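# Fork the loose switch into the yellow-taped rack slot

## Task

With the fork, carry the switch that is not screwed down and slide it all the way onto the rack's rail pair marked with yellow tape. The rack is free-standing: tilting it more than a little fails the task, and it must finish in its original spot.

## Robot and tools

Robot: one six-joint arm (Elite-style, UR joint order: shoulder pan, shoulder lift, elbow, wrist 1, wrist 2, wrist 3) on a base at (0, 0, +0.094) m, slightly tilted. It has no gripper, only a rigid steel lifting fork with no motor or sensor. Loads stay on through gravity and friction alone.

Fork geometry: two blades, each 240 mm long, 30 mm wide and 8 mm thick, 110 mm apart, pointing along the tool point's -y axis. The tool point sits between the blades, halfway along them, on the top (load-carrying) surface. Blade tips are 120 mm toward -y from it, and the upright back legs are 120 mm toward +y. The blades are level when the tool's +z axis points straight down. A load slides off if the tips droop. A wrist block about 10 cm long sticks out toward the fork's -y side and turns with it. A heavier load makes the tool sag lower and tilt, so compare the reported pose with what you sent and correct it.

Frame: everything uses the scene frame. Its origin is on the table top under the base, +z is up, and +y is to the left when facing +x. Offsets lie along these axes, and rotations turn about the Hand target position.

Motion numbers: a row is 6 numbers, dx, dy, dz, rx, ry, rz, each in [-1, 1]. They are an offset, not a pose, measured from the Hand target at the start of the action or move. 1.0 equals 0.6 m for translation or 180 degrees for rotation. rx, ry, rz together form one rotation vector. If the translation part is longer than 1.0 it may be shortened along its direction. Repeating an offset moves the tool further again.

Tools:
- execute_actions(actions, cameras): actions is a list of actions. Each action is a table of up to 15 rows, one per 1/30 s step. A short table repeats its last row until 15 steps pass. Every row in an action is counted from the action's starting Hand target, not from the row before it. Each action lasts 0.5 s. cameras takes a list of names, ["all"], or []. Images come back only when actions is empty or cameras is given. An empty list also reports the scene number and task.
- move(target, speed, blend, blocking, cameras): target is one 6-number offset row, or a list of up to 15 rows. Each row in a list is counted from the same starting Hand target. speed is the path's top speed in m/s (0.002 to 3.2, default 0.25), and rotation runs at up to twice that in rad/s. It can be one number or one per target. blend, in metres, rounds corners in a list; 0 means a full stop at each point. blocking=false returns after about 0.5 s while motion continues. A path takes at least 0.5 s, and if it would take more than 10 s it stops short. The path does not avoid obstacles. Faster moves lag and stray more, especially when the arm is near full stretch. Do not route a path close to the base, as this can flip the shoulder posture; go around it.
- wait(seconds 0 to 10): the scene runs while the last command is held. A running move continues during it.
- stop(): brakes a running move. A fast move needs room to stop.
- zoom_image(camera, region): camera is cam_head_left, cam_head_right or cam_wrist. region is [x0, y0, x1, y1] in image pixels from the top-left corner, at most 504 by 504. It works only on the latest images.
- read_manual(section): licence texts only.
- finished_scene(scene): give the current scene number (1 or 2). This cannot be undone, and the goal must hold with the robot idle.

Results: end_effector_position is in metres and end_effector_quat_wxyz gives orientation; velocities are in m/s and rad/s. The printed pose can be off by a few centimetres at long reach. Hand target is the last pose you commanded, after clipping; the next offsets start from it. The tool often rests short of the Hand target. Waiting does not close this gap, so send the remaining distance as an offset. Each step, commanded orientation is clipped to 32 degrees from the measured one. A move result adds a line with one of these outcomes: done (within 3 mm and 2 degrees), off_target, moving, held or fault. limits=paced means the command was clipped; limits=held means steps were held back. Neither done nor off_target tells you whether there is contact. Joint velocities reading within noise means the arm is still. Joint torques include gravity, have offsets and noise, and are positive toward larger joint angles. Joint speed caps are 2.09 rad/s for pan and lift, 2.62 for the elbow and 3.14 for the wrists. Commands lag by about 0.15 s.

Cameras: cam_head_left and cam_head_right are fixed on one bar, and cam_wrist rides on the hand. All three are 672x504. Calibration is given per camera and is accurate to a few millimetres near the image centre.

Faults and things to avoid: the arm stops for 10 s if contact torque reaches its joint limit (293, 293, 133, 49.8, 49.8, 49.8 N m, from pan outward) or if outside force reaches about 150 N (±25). The arm is stiff, so aiming even slightly past a firm contact can trip a fault. An arm pressed against something keeps pushing until you command it back past the contact. Motors heat up when holding loads, stretching out or pushing at unreachable poses. A MOTOR HOT warning appears at 70 °C, and at 85 °C the brakes lock for 30 to 60 s or more. Do not drop the switch, release it while it is moving, slam or strike fixed or heavy objects, push the free-standing rack over or out of place, or let anything leave the table. Loose objects may occasionally get nudged. Thinking time passes as scene time, and any move in progress keeps running during it.

Each tool is called after ">>>" as name([rows], argument=value, ...), one row to a line, values as JSON.

## Session

>>> execute_actions(actions=[])

Scene clock: 0.00 s.
end_effector_position=(+0.6600, +0.2529, +0.3169) end_effector_quat_wxyz=(+0.049, +0.971, +0.235, +0.002)
Joint positions: [3.144 -1.402 1.911 -2.097 -1.658 1.049]
Joint velocities: within noise
Joint torques (N m): no reading
Hand target: +0.6600, +0.2529, +0.3169; +0.049, +0.971, +0.235, +0.002

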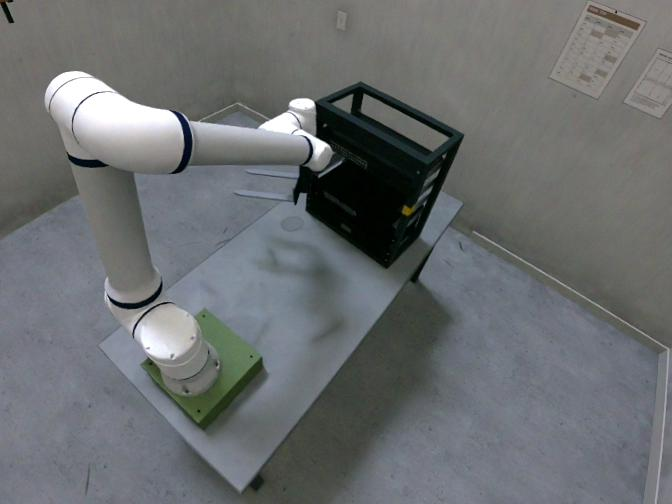

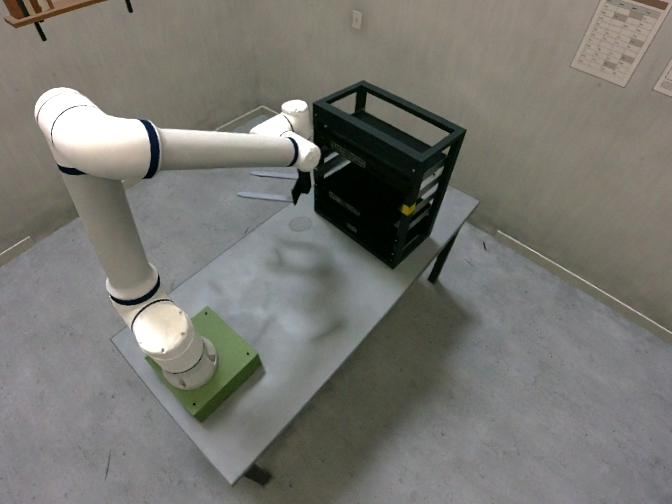

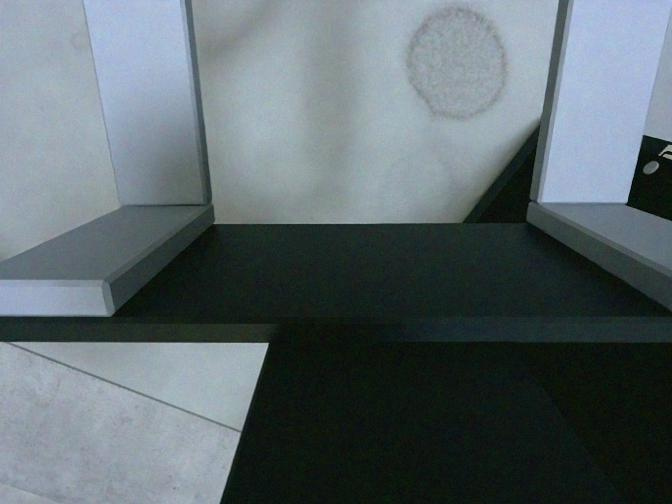

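>>> zoom_image(camera="cam_head_left", region=[220, 60, 480, 280])

>>> zoom_image(camera="cam_head_right", region=[220, 60, 480, 280])

>>> zoom_image(camera="cam_wrist", region=[200, 120, 672, 504])

Scaled by 1.938.

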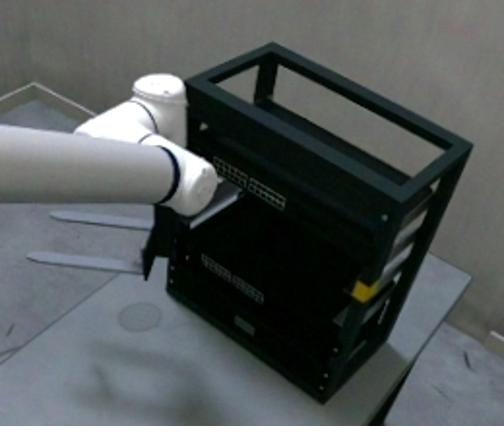

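Scaled by 1.938.

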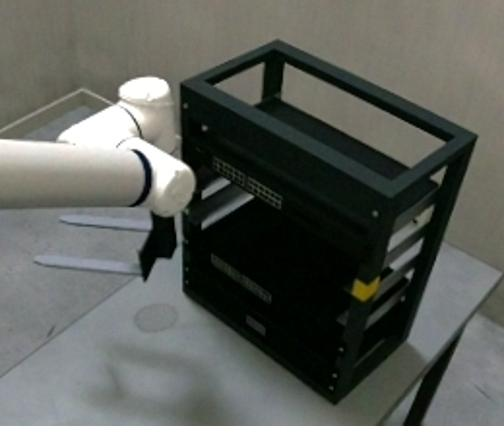

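Scaled by 1.068.

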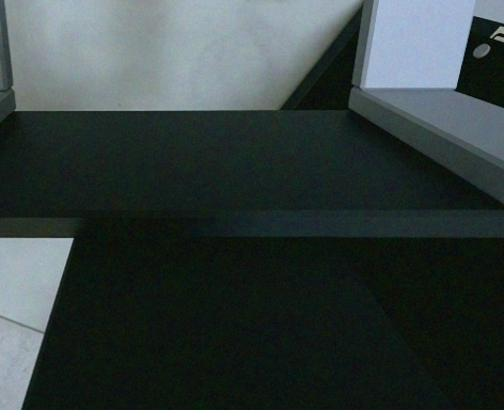

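>>> move(target=[-0.30, 0.20, 0.30, 0.0276, -0.0253, -0.6509], speed=0.4, cameras=["all"])

Scene clock: 92.33 s.
end_effector_position=(+0.4800, +0.3729, +0.4969) end_effector_quat_wxyz=(+0.000, +0.707, -0.707, +0.000)
Joint positions: [3.651 -1.93 2.055 -1.688 -1.558 3.604]
Joint torques (N m): [10.32 -11.85 -101.56 -5.09 -3.22 2.92]
Hand target: +0.4800, +0.3729, +0.4969; +0.000, +0.707, -0.707, +0.000
Off the commanded pose: 0.000 m, 0 deg.
move: done
camera_calibration:
cam_wrist: T_world_to_cam=[[-0.0129452, -0.999539, -0.0274798, 0.402085], [-0.938197, 0.0026358, 0.346093, 0.148717], [-0.34586, 0.0302617, -0.937798, 0.715068], [0, 0, 0, 1]] pos_world=[0.392045, 0.379868, 0.630168]

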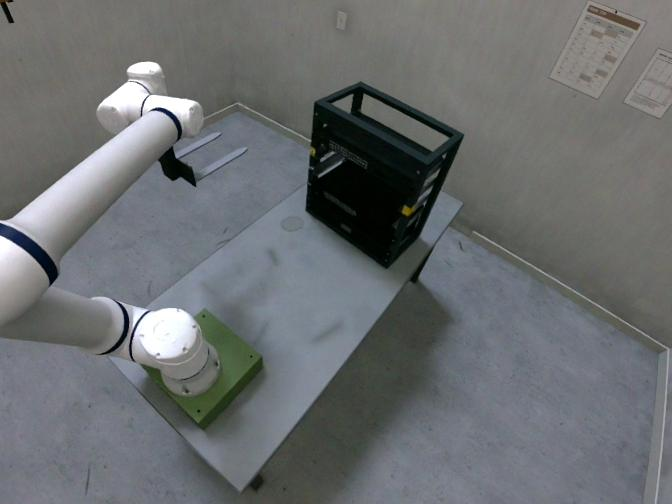

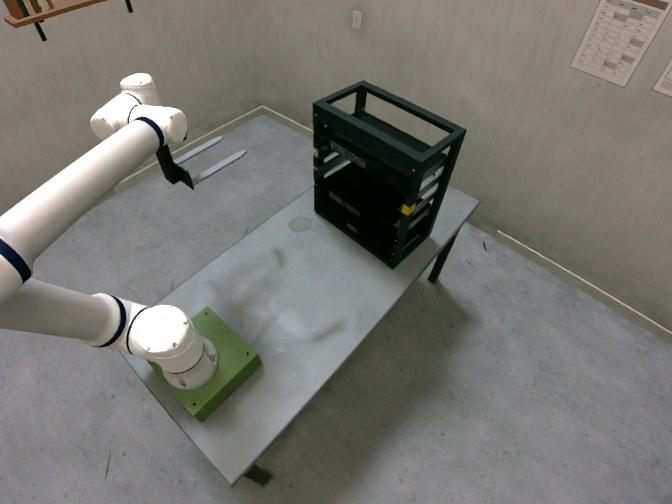

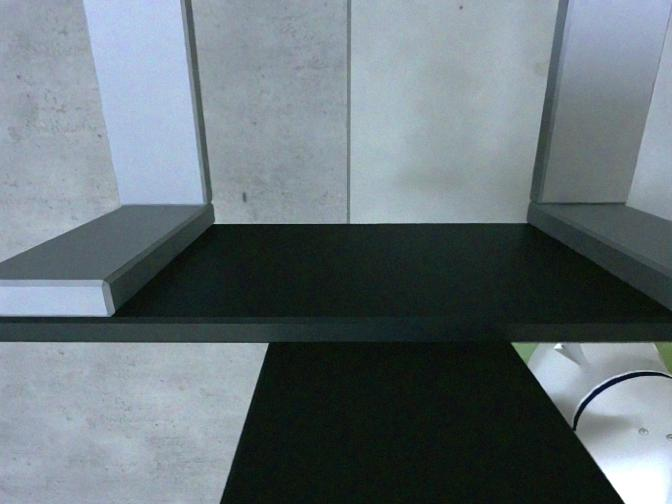

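>>> zoom_image(camera="cam_head_left", region=[290, 75, 475, 275])

>>> zoom_image(camera="cam_head_right", region=[290, 75, 475, 275])

Scaled by 2.520.

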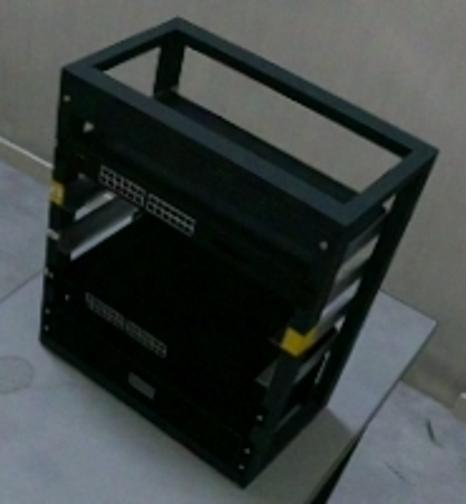

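Scaled by 2.520.

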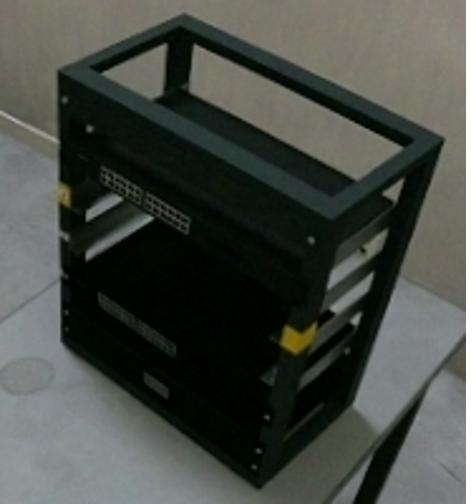

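>>> move(target=[0.20, -0.6215, -0.10, 0, -0.5, 0], speed=0.4, cameras=["all"])

Scene clock: 104.07 s.
end_effector_position=(+0.5516, +0.1358, +0.4611) end_effector_quat_wxyz=(-0.311, +0.626, -0.638, +0.323)
Joint positions: [3.022 -1.984 2.829 -3.327 -1.459 3.054]
Joint torques (N m): [10.91 -17.04 -80.58 -8.36 -1.69 3.39]
Hand target: +0.5516, +0.1359, +0.4612; -0.311, +0.626, -0.638, +0.323 (not the last commanded pose)
Off the commanded pose: 0.146 m, 37 deg.
move: held (a check stopped the path); limits=held
pose unreachable: on one or more control steps of this call, first in action 0 (counted from 0), an arm could not follow its commanded pose, so it was not sent that pose on those steps. It may still have moved: this result reports where it is.
cause: moving toward the commanded pose would bring two parts of the arm too close to each other (joints 3 (elbow) and 4 (wrist 1) lie between them).
camera_calibration:
cam_wrist: T_world_to_cam=[[-0.0103419, -0.999772, -0.0186879, 0.159607], [-0.838417, 0.0188544, -0.544703, 0.582458], [0.544931, 0.010035, -0.838421, 0.179084], [0, 0, 0, 1]] pos_world=[0.392404, 0.146791, 0.470397]

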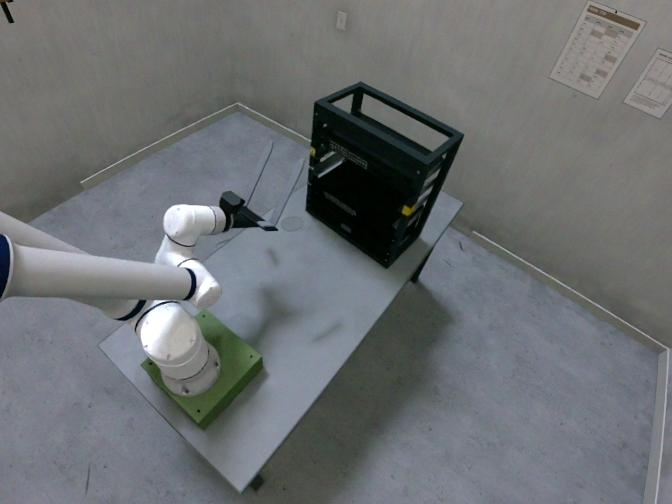

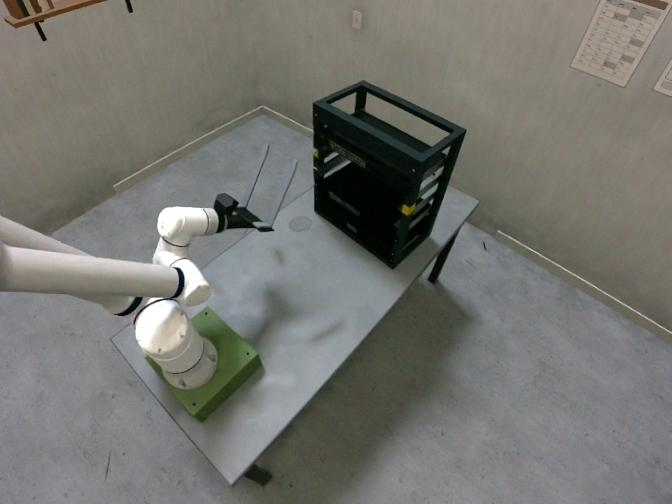

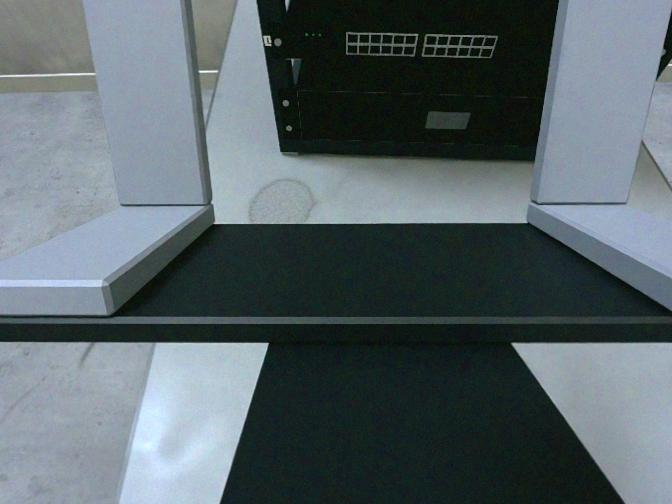

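>>> move(target=[0.281, -0.226, 0.148, 0, -0.204, 0.008], speed=0.35, cameras=["cam_wrist"])

Scene clock: 115.93 s.
end_effector_position=(+0.7201, +0.0003, +0.5499) end_effector_quat_wxyz=(+0.500, -0.500, +0.500, -0.500)
Joint positions: [2.757 -1.108 2.479 -4.498 -1.14 3.142]
Joint torques (N m): [8.88 -49.72 -38.08 -9.21 -2.19 3.03]
Hand target: +0.7202, +0.0003, +0.5500; +0.500, -0.500, +0.500, -0.500
Off the commanded pose: 0.000 m, 0 deg.
move: done
camera_calibration:
cam_wrist: T_world_to_cam=[[0.0263825, -0.999563, -0.0133299, -0.00185291], [-0.347078, 0.00334588, -0.93783, 0.63703], [0.937465, 0.0293688, -0.346838, -0.389969], [0, 0, 0, 1]] pos_world=[0.58673, 0.0074694, 0.462145]
Images, in order (width x height): cam_wrist 672x504.

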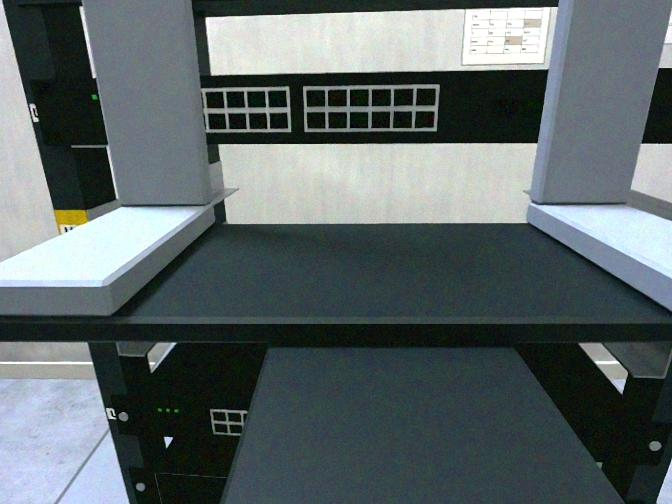

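>>> zoom_image(camera="cam_wrist", region=[0, 0, 300, 240])

>>> zoom_image(camera="cam_wrist", region=[60, 330, 300, 504])

>>> zoom_image(camera="cam_wrist", region=[500, 0, 672, 240])

Scaled by 1.680.

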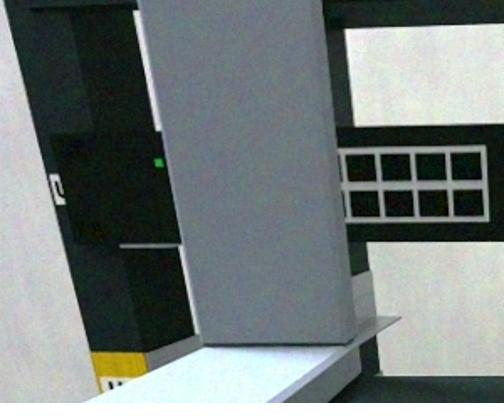

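Scaled by 2.100.

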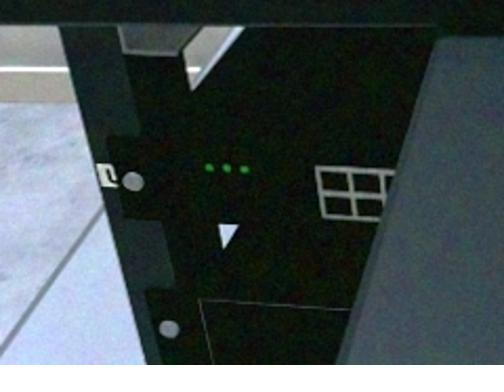

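Scaled by 2.100.

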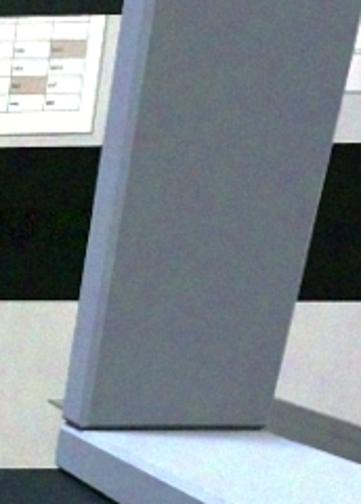

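>>> move(target=[-0.05, 0, 0.15, 0, 0, 0], speed=0.35, cameras=["all"])

>>> zoom_image(camera="cam_wrist", region=[0, 0, 336, 250])

>>> zoom_image(camera="cam_wrist", region=[336, 0, 672, 250])

Scene clock: 165.93 s.
end_effector_position=(+0.6902, +0.0003, +0.6399) end_effector_quat_wxyz=(+0.500, -0.500, +0.500, -0.500)
Joint positions: [2.722 -1.368 2.52 -4.279 -1.105 3.142]
Joint torques (N m): [-22.76 -66.49 -29.66 -4.33 1.89 -2.09]
Hand target: +0.6902, +0.0003, +0.6400; +0.500, -0.500, +0.500, -0.500
Off the commanded pose: 0.000 m, 0 deg.
move: done
camera_calibration:
cam_wrist: T_world_to_cam=[[0.0263538, -0.999563, -0.0134127, 0.000193263], [-0.346663, 0.00344649, -0.937983, 0.710849], [0.93762, 0.0293691, -0.34642, -0.331168], [0, 0, 0, 1]] pos_world=[0.556929, 0.00746934, 0.552044]

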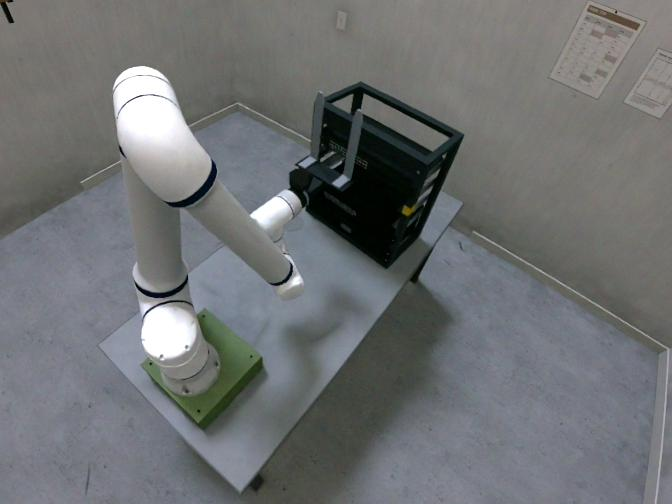

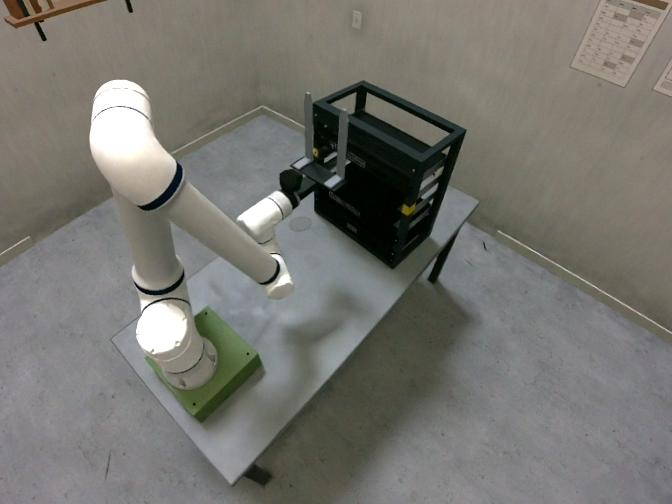

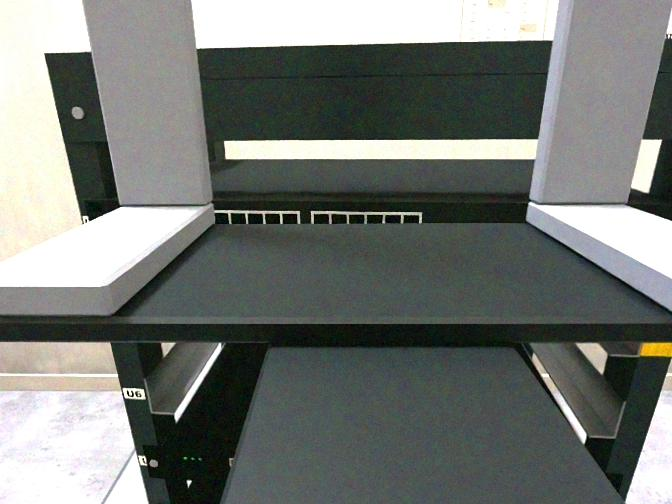

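Scaled by 1.500.

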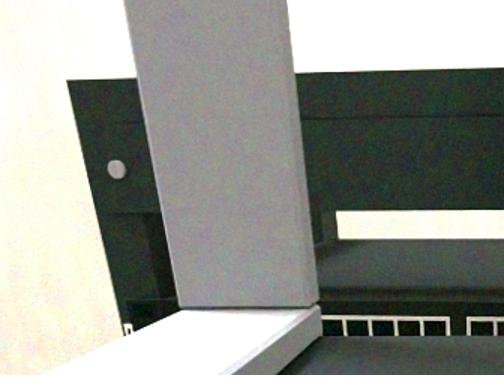

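Scaled by 1.500.

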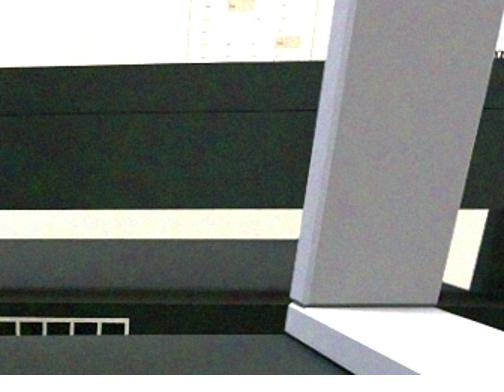

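>>> zoom_image(camera="cam_head_left", region=[290, 75, 390, 205])

>>> zoom_image(camera="cam_head_right", region=[280, 75, 380, 205])

>>> zoom_image(camera="cam_head_left", region=[370, 120, 470, 280])

>>> zoom_image(camera="cam_head_right", region=[370, 120, 470, 280])

Scaled by 3.877.

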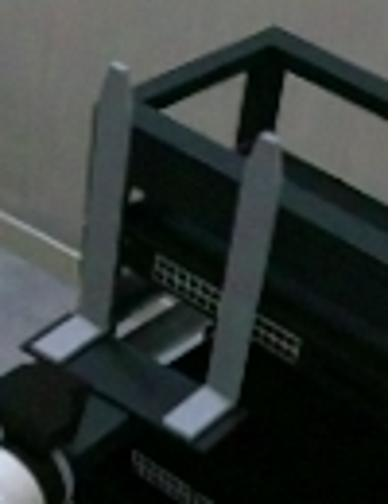

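Scaled by 3.877.

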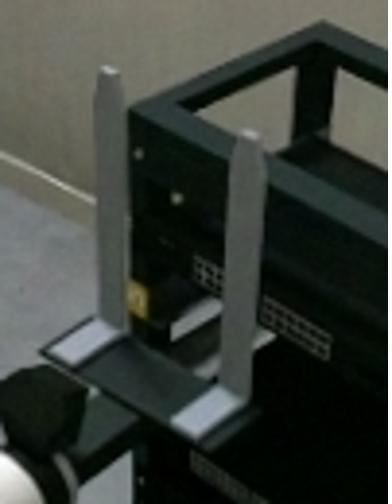

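Scaled by 3.150.

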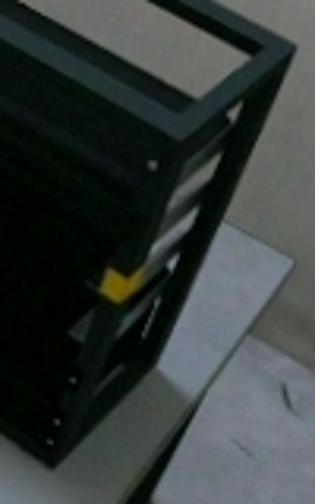

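Scaled by 3.150.

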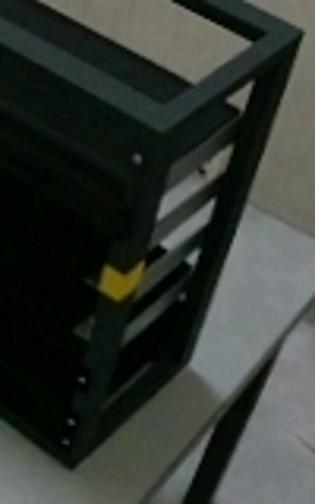

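>>> move([
  [0.0163, -0.05, 0.267, 0, 0, 0],
  [0.35, -0.05, 0.1667, 0.0153, 0.4999, -0.0153],
], speed=0.4, blend=[0.04, 0], cameras=["all"])

>>> zoom_image(camera="cam_wrist", region=[80, 0, 580, 250])

Scene clock: 230.27 s.
end_effector_position=(+0.9002, -0.0297, +0.7400) end_effector_quat_wxyz=(+0.000, +0.685, -0.728, +0.000)
Joint positions: [2.918 -1.458 1.23 -1.328 -1.568 2.933]
Joint torques (N m): [9.92 -62.61 -101.24 -4.78 -1.98 3.33]
Hand target: +0.9002, -0.0297, +0.7400; +0.000, +0.685, -0.729, +0.000
Off the commanded pose: 0.000 m, 0 deg.
move: done
camera_calibration:
cam_wrist: T_world_to_cam=[[-0.0744241, -0.996879, -0.0263297, 0.0663517], [-0.935987, 0.0607194, 0.346759, 0.459042], [-0.344078, 0.0504515, -0.937585, 1.09942], [0, 0, 0, 1]] pos_world=[0.812882, -0.0171956, 0.87337]

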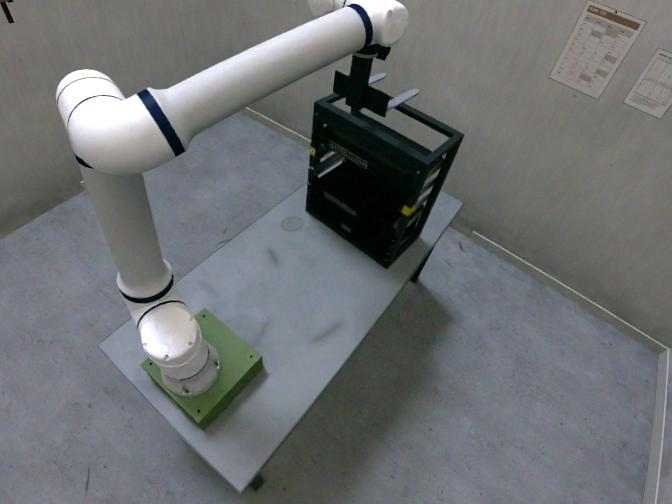

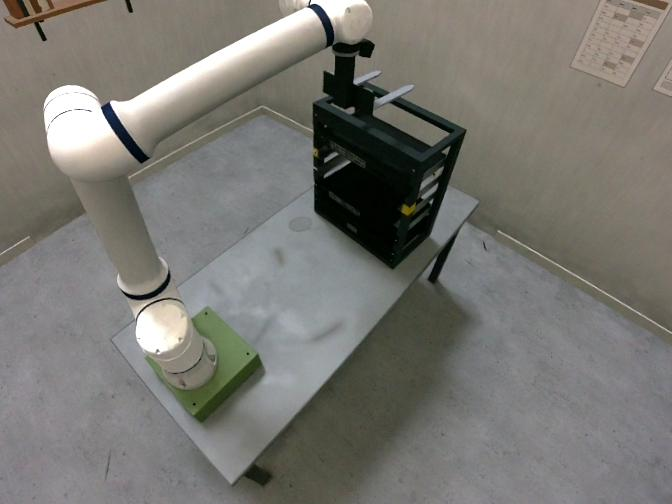

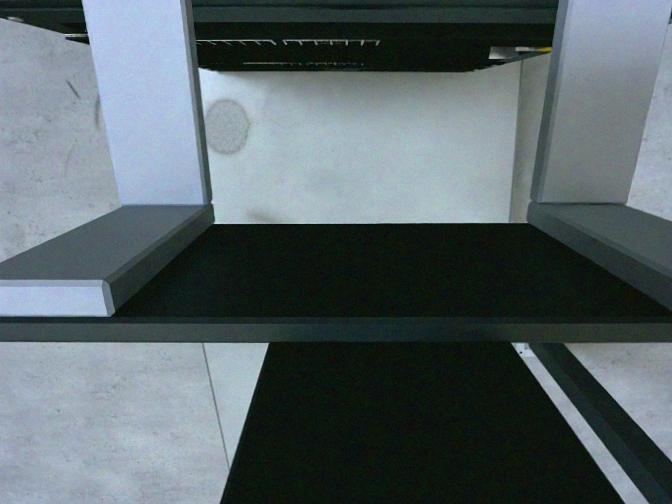

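Scaled by 1.008.

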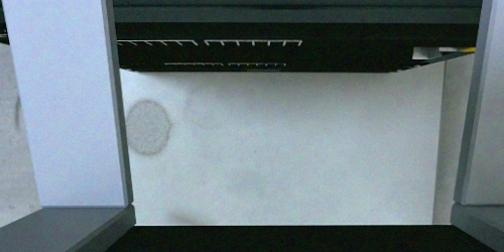

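>>> zoom_image(camera="cam_wrist", region=[190, 0, 290, 80])

>>> zoom_image(camera="cam_wrist", region=[460, 0, 560, 80])

>>> zoom_image(camera="cam_wrist", region=[0, 0, 100, 80])

>>> zoom_image(camera="cam_wrist", region=[190, 200, 290, 350])

>>> zoom_image(camera="cam_wrist", region=[460, 200, 560, 350])

Scaled by 5.040.

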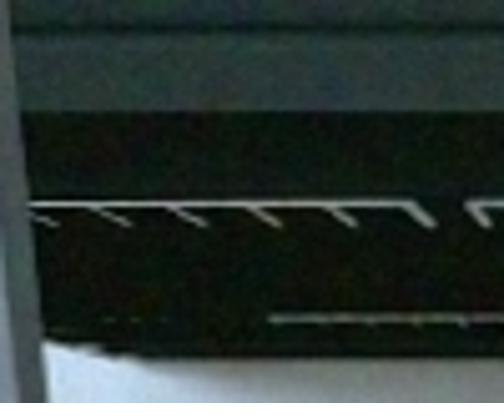

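Scaled by 5.040.

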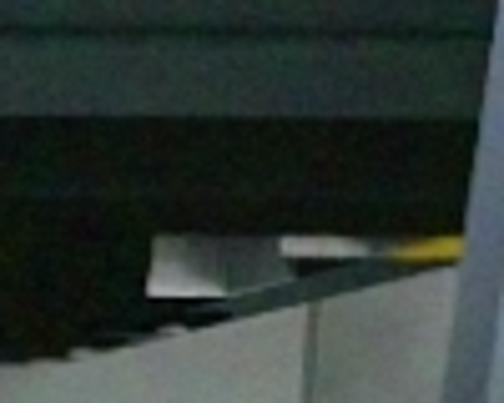

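Scaled by 5.040.

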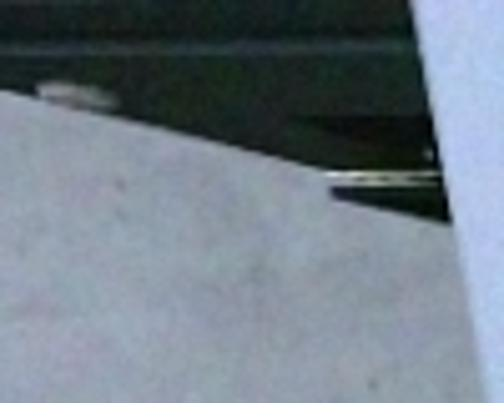

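Scaled by 3.360.

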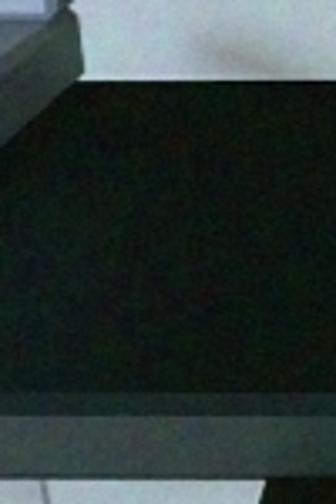

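Scaled by 3.360.

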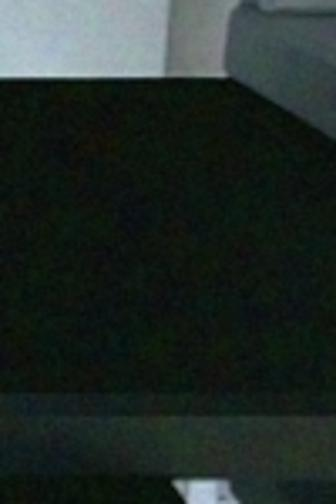

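>>> move([
  [-0.3337, 0.0362, 0, 0, 0, -0.0011],
  [-0.3337, 0.0362, -0.5333, 0, 0, -0.0011],
], speed=0.4, blend=[0.05, 0], cameras=["cam_head_left", "cam_head_right"])

>>> zoom_image(camera="cam_head_left", region=[270, 75, 470, 275])

>>> zoom_image(camera="cam_head_right", region=[270, 75, 470, 275])

Scene clock: 292.30 s.
end_effector_position=(+0.7000, -0.0080, +0.4202) end_effector_quat_wxyz=(+0.000, +0.684, -0.730, +0.000)
Joint positions: [2.861 -1.784 2.1 -1.872 -1.569 2.879]
Joint torques (N m): [9.52 -25.08 -74.28 -10.18 2.13 3.44]
Hand target: +0.7000, -0.0080, +0.4200; +0.000, +0.684, -0.730, +0.000
Off the commanded pose: 0.000 m, 0 deg.
move: done
Images, in order (width x height): cam_head_left 672x504, cam_head_right 672x504.

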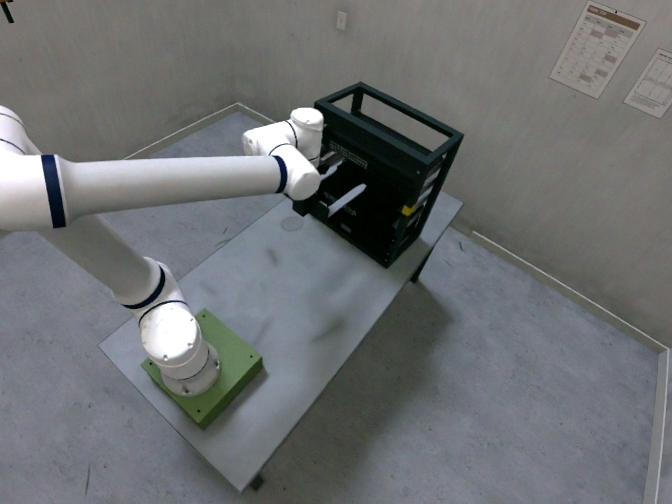

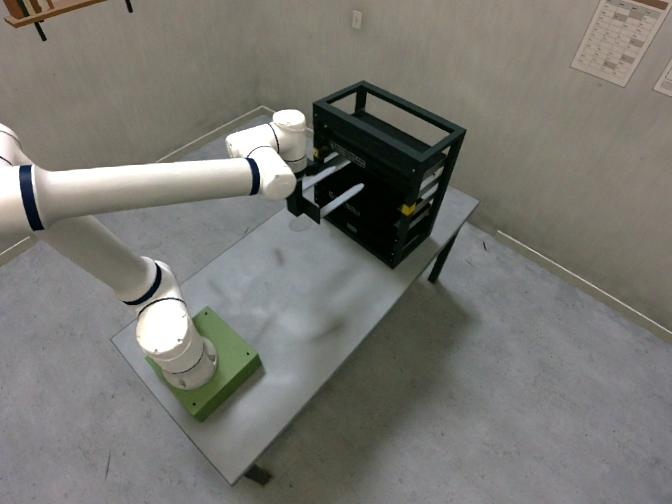

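Scaled by 2.520.

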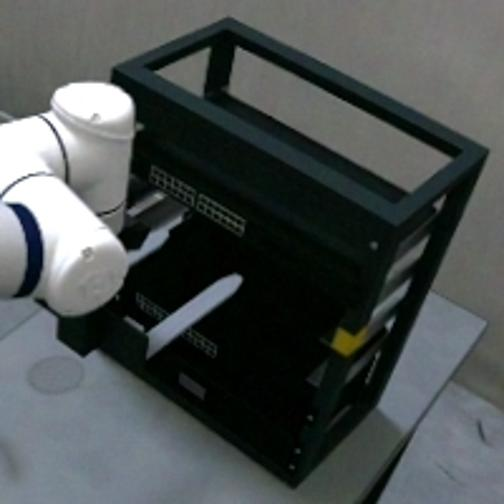

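Scaled by 2.520.

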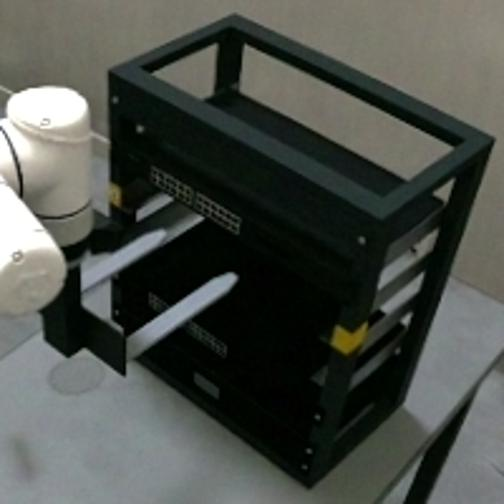

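>>> move(target=[0.308, -0.0199, 0, 0, 0, 0], speed=0.2, cameras=["cam_head_left", "cam_head_right", "cam_wrist"])

>>> zoom_image(camera="cam_head_left", region=[270, 75, 470, 275])

>>> zoom_image(camera="cam_head_right", region=[270, 75, 470, 275])

Scene clock: 300.47 s.
end_effector_position=(+0.8846, -0.0199, +0.4200) end_effector_quat_wxyz=(+0.000, +0.684, -0.730, +0.000)
Joint positions: [2.928 -1.463 1.803 -1.896 -1.568 2.946]
Joint torques (N m): [10.94 -59.67 -97.59 -5.3 -1.97 3.34]
Hand target: +0.8848, -0.0199, +0.4200; +0.000, +0.684, -0.730, +0.000
Off the commanded pose: 0.000 m, 0 deg.
move: done
camera_calibration:
cam_wrist: T_world_to_cam=[[-0.0779382, -0.99661, -0.0263322, 0.06965], [-0.935693, 0.0640068, 0.346962, 0.554645], [-0.3441, 0.0516804, -0.93751, 0.793567], [0, 0, 0, 1]] pos_world=[0.797472, -0.00709907, 0.55337]

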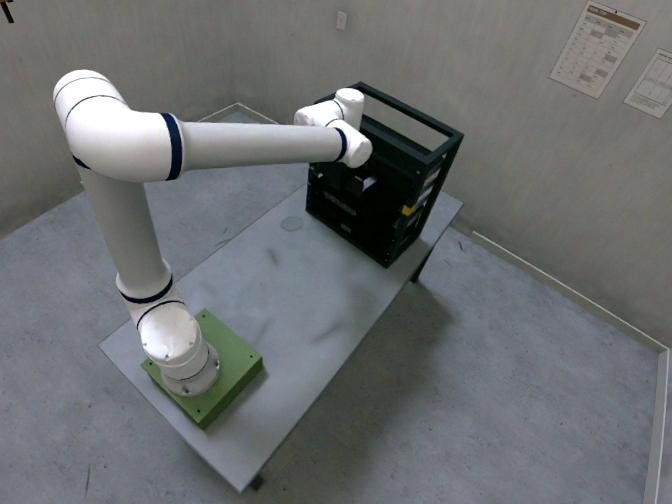

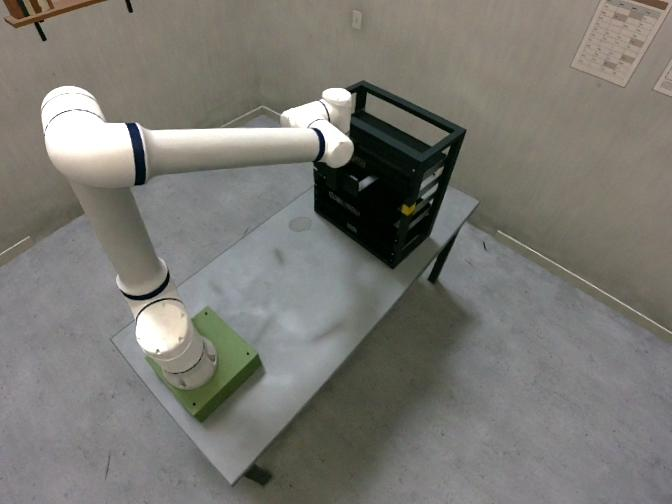

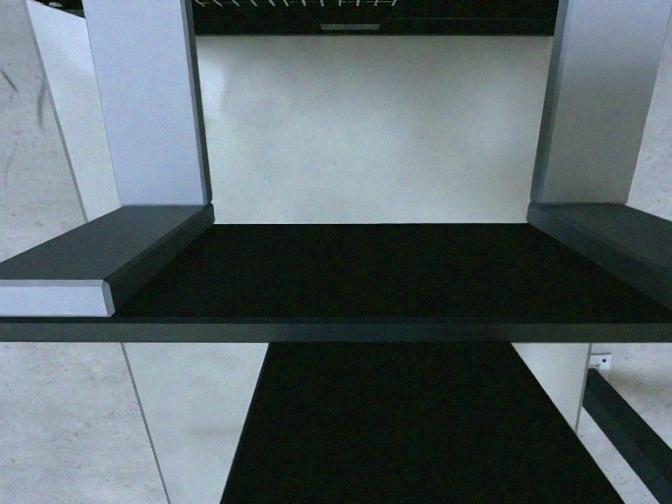

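Scaled by 2.520.

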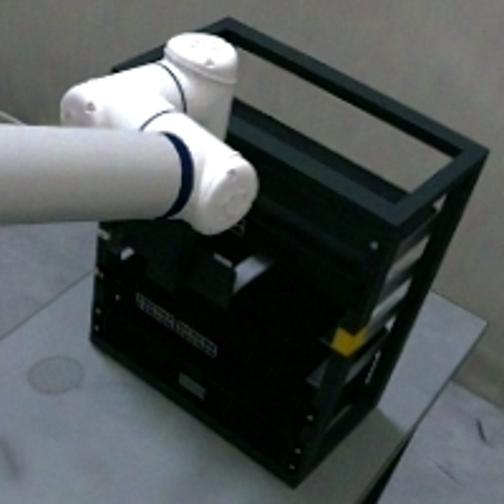

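Scaled by 2.520.

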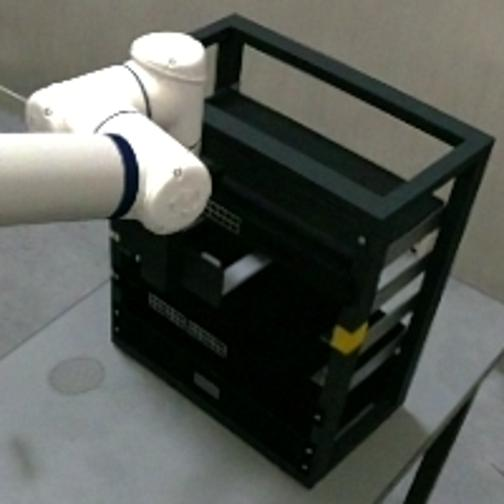

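>>> zoom_image(camera="cam_wrist", region=[180, 0, 280, 60])

>>> zoom_image(camera="cam_wrist", region=[470, 0, 570, 60])

Scaled by 5.040.

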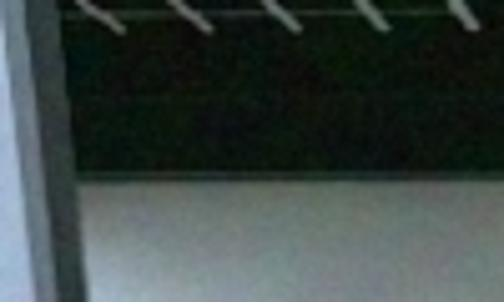

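Scaled by 5.040.

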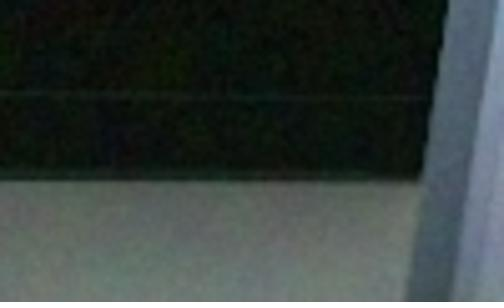

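>>> move([
  [0.04, -0.0026, 0, 0, 0, 0],
  [0.04, -0.0026, 0.02, 0, 0, 0],
], speed=0.12, cameras=["cam_head_left", "cam_head_right", "cam_wrist"])

>>> zoom_image(camera="cam_head_right", region=[310, 75, 450, 215])

Scene clock: 312.50 s.
end_effector_position=(+0.9088, -0.0215, +0.4318) end_effector_quat_wxyz=(+0.000, +0.684, -0.730, +0.000)
Joint positions: [2.934 -1.429 1.743 -1.87 -1.568 2.953]
Joint torques (N m): [9.13 -91.96 -99.33 -5.12 0.93 3.27]
Hand target: +0.9088, -0.0215, +0.4320; +0.000, +0.684, -0.730, +0.000
Off the commanded pose: 0.000 m, 0 deg.
move: done
camera_calibration:
cam_wrist: T_world_to_cam=[[-0.0779394, -0.99661, -0.0263318, 0.0702453], [-0.935692, 0.0640082, 0.346962, 0.573203], [-0.3441, 0.0516804, -0.93751, 0.813005], [0, 0, 0, 1]] pos_world=[0.821572, -0.00869907, 0.56517]

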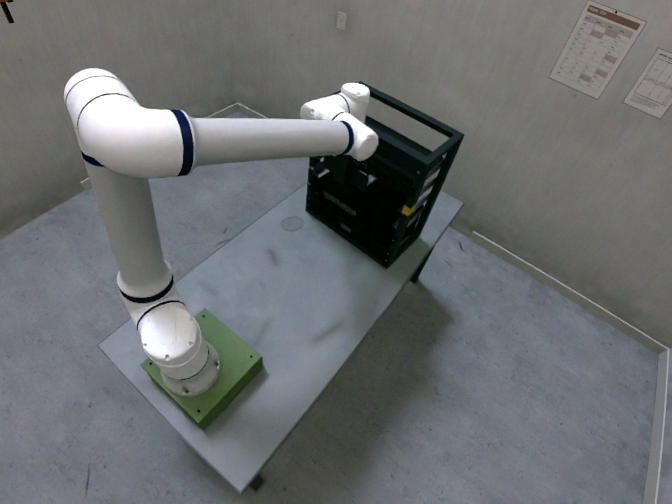

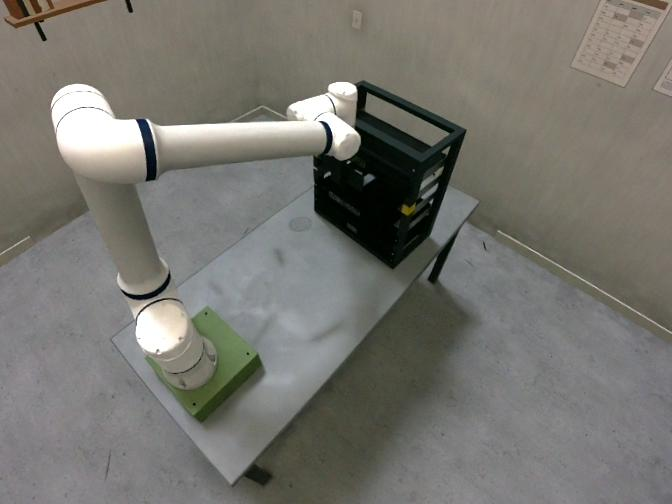

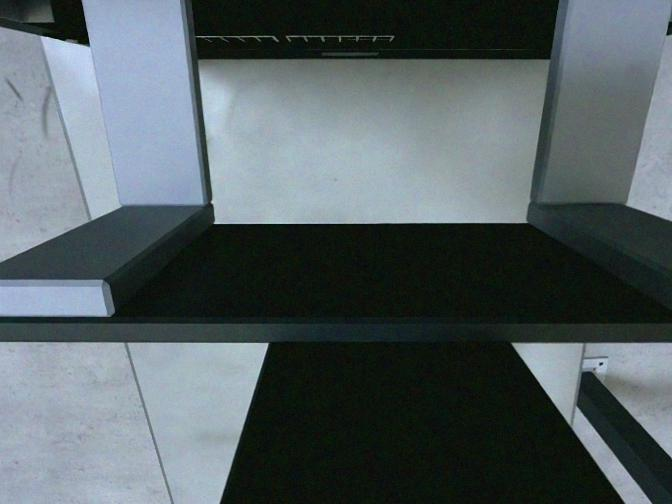

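Scaled by 3.600.

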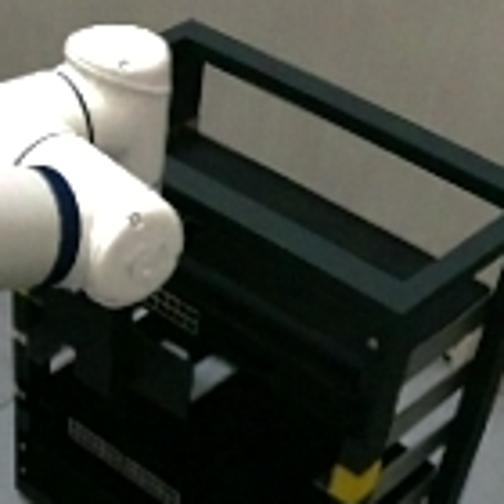

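>>> move(target=[0, 0, 0.015, 0, 0, 0], speed=0.04, cameras=["cam_head_right"])

>>> zoom_image(camera="cam_head_right", region=[310, 75, 450, 215])

Scene clock: 316.63 s.
end_effector_position=(+0.9088, -0.0215, +0.4407) end_effector_quat_wxyz=(+0.000, +0.684, -0.730, +0.000)
Joint positions: [2.934 -1.434 1.732 -1.854 -1.568 2.953]
Joint torques (N m): [0.08 -106.52 -119.63 -11.23 -1.17 1.26]
Hand target: +0.9088, -0.0215, +0.4410; +0.000, +0.684, -0.730, +0.000
Off the commanded pose: 0.000 m, 0 deg.
move: done
Images, in order (width x height): cam_head_right 672x504.

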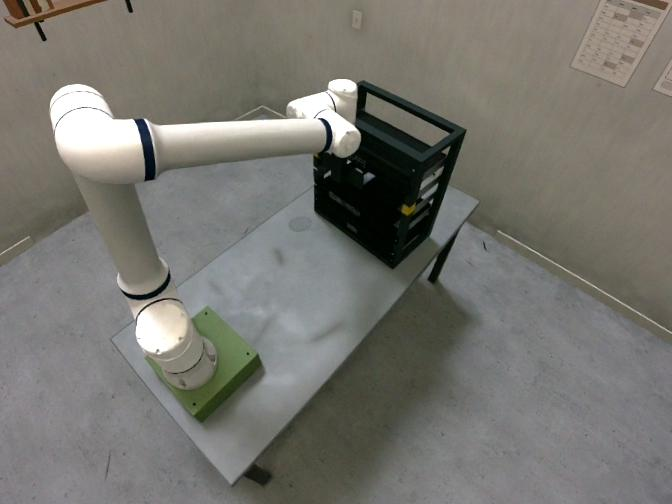

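Scaled by 3.600.

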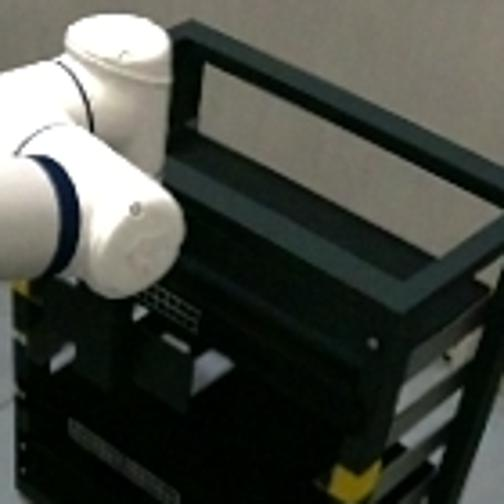

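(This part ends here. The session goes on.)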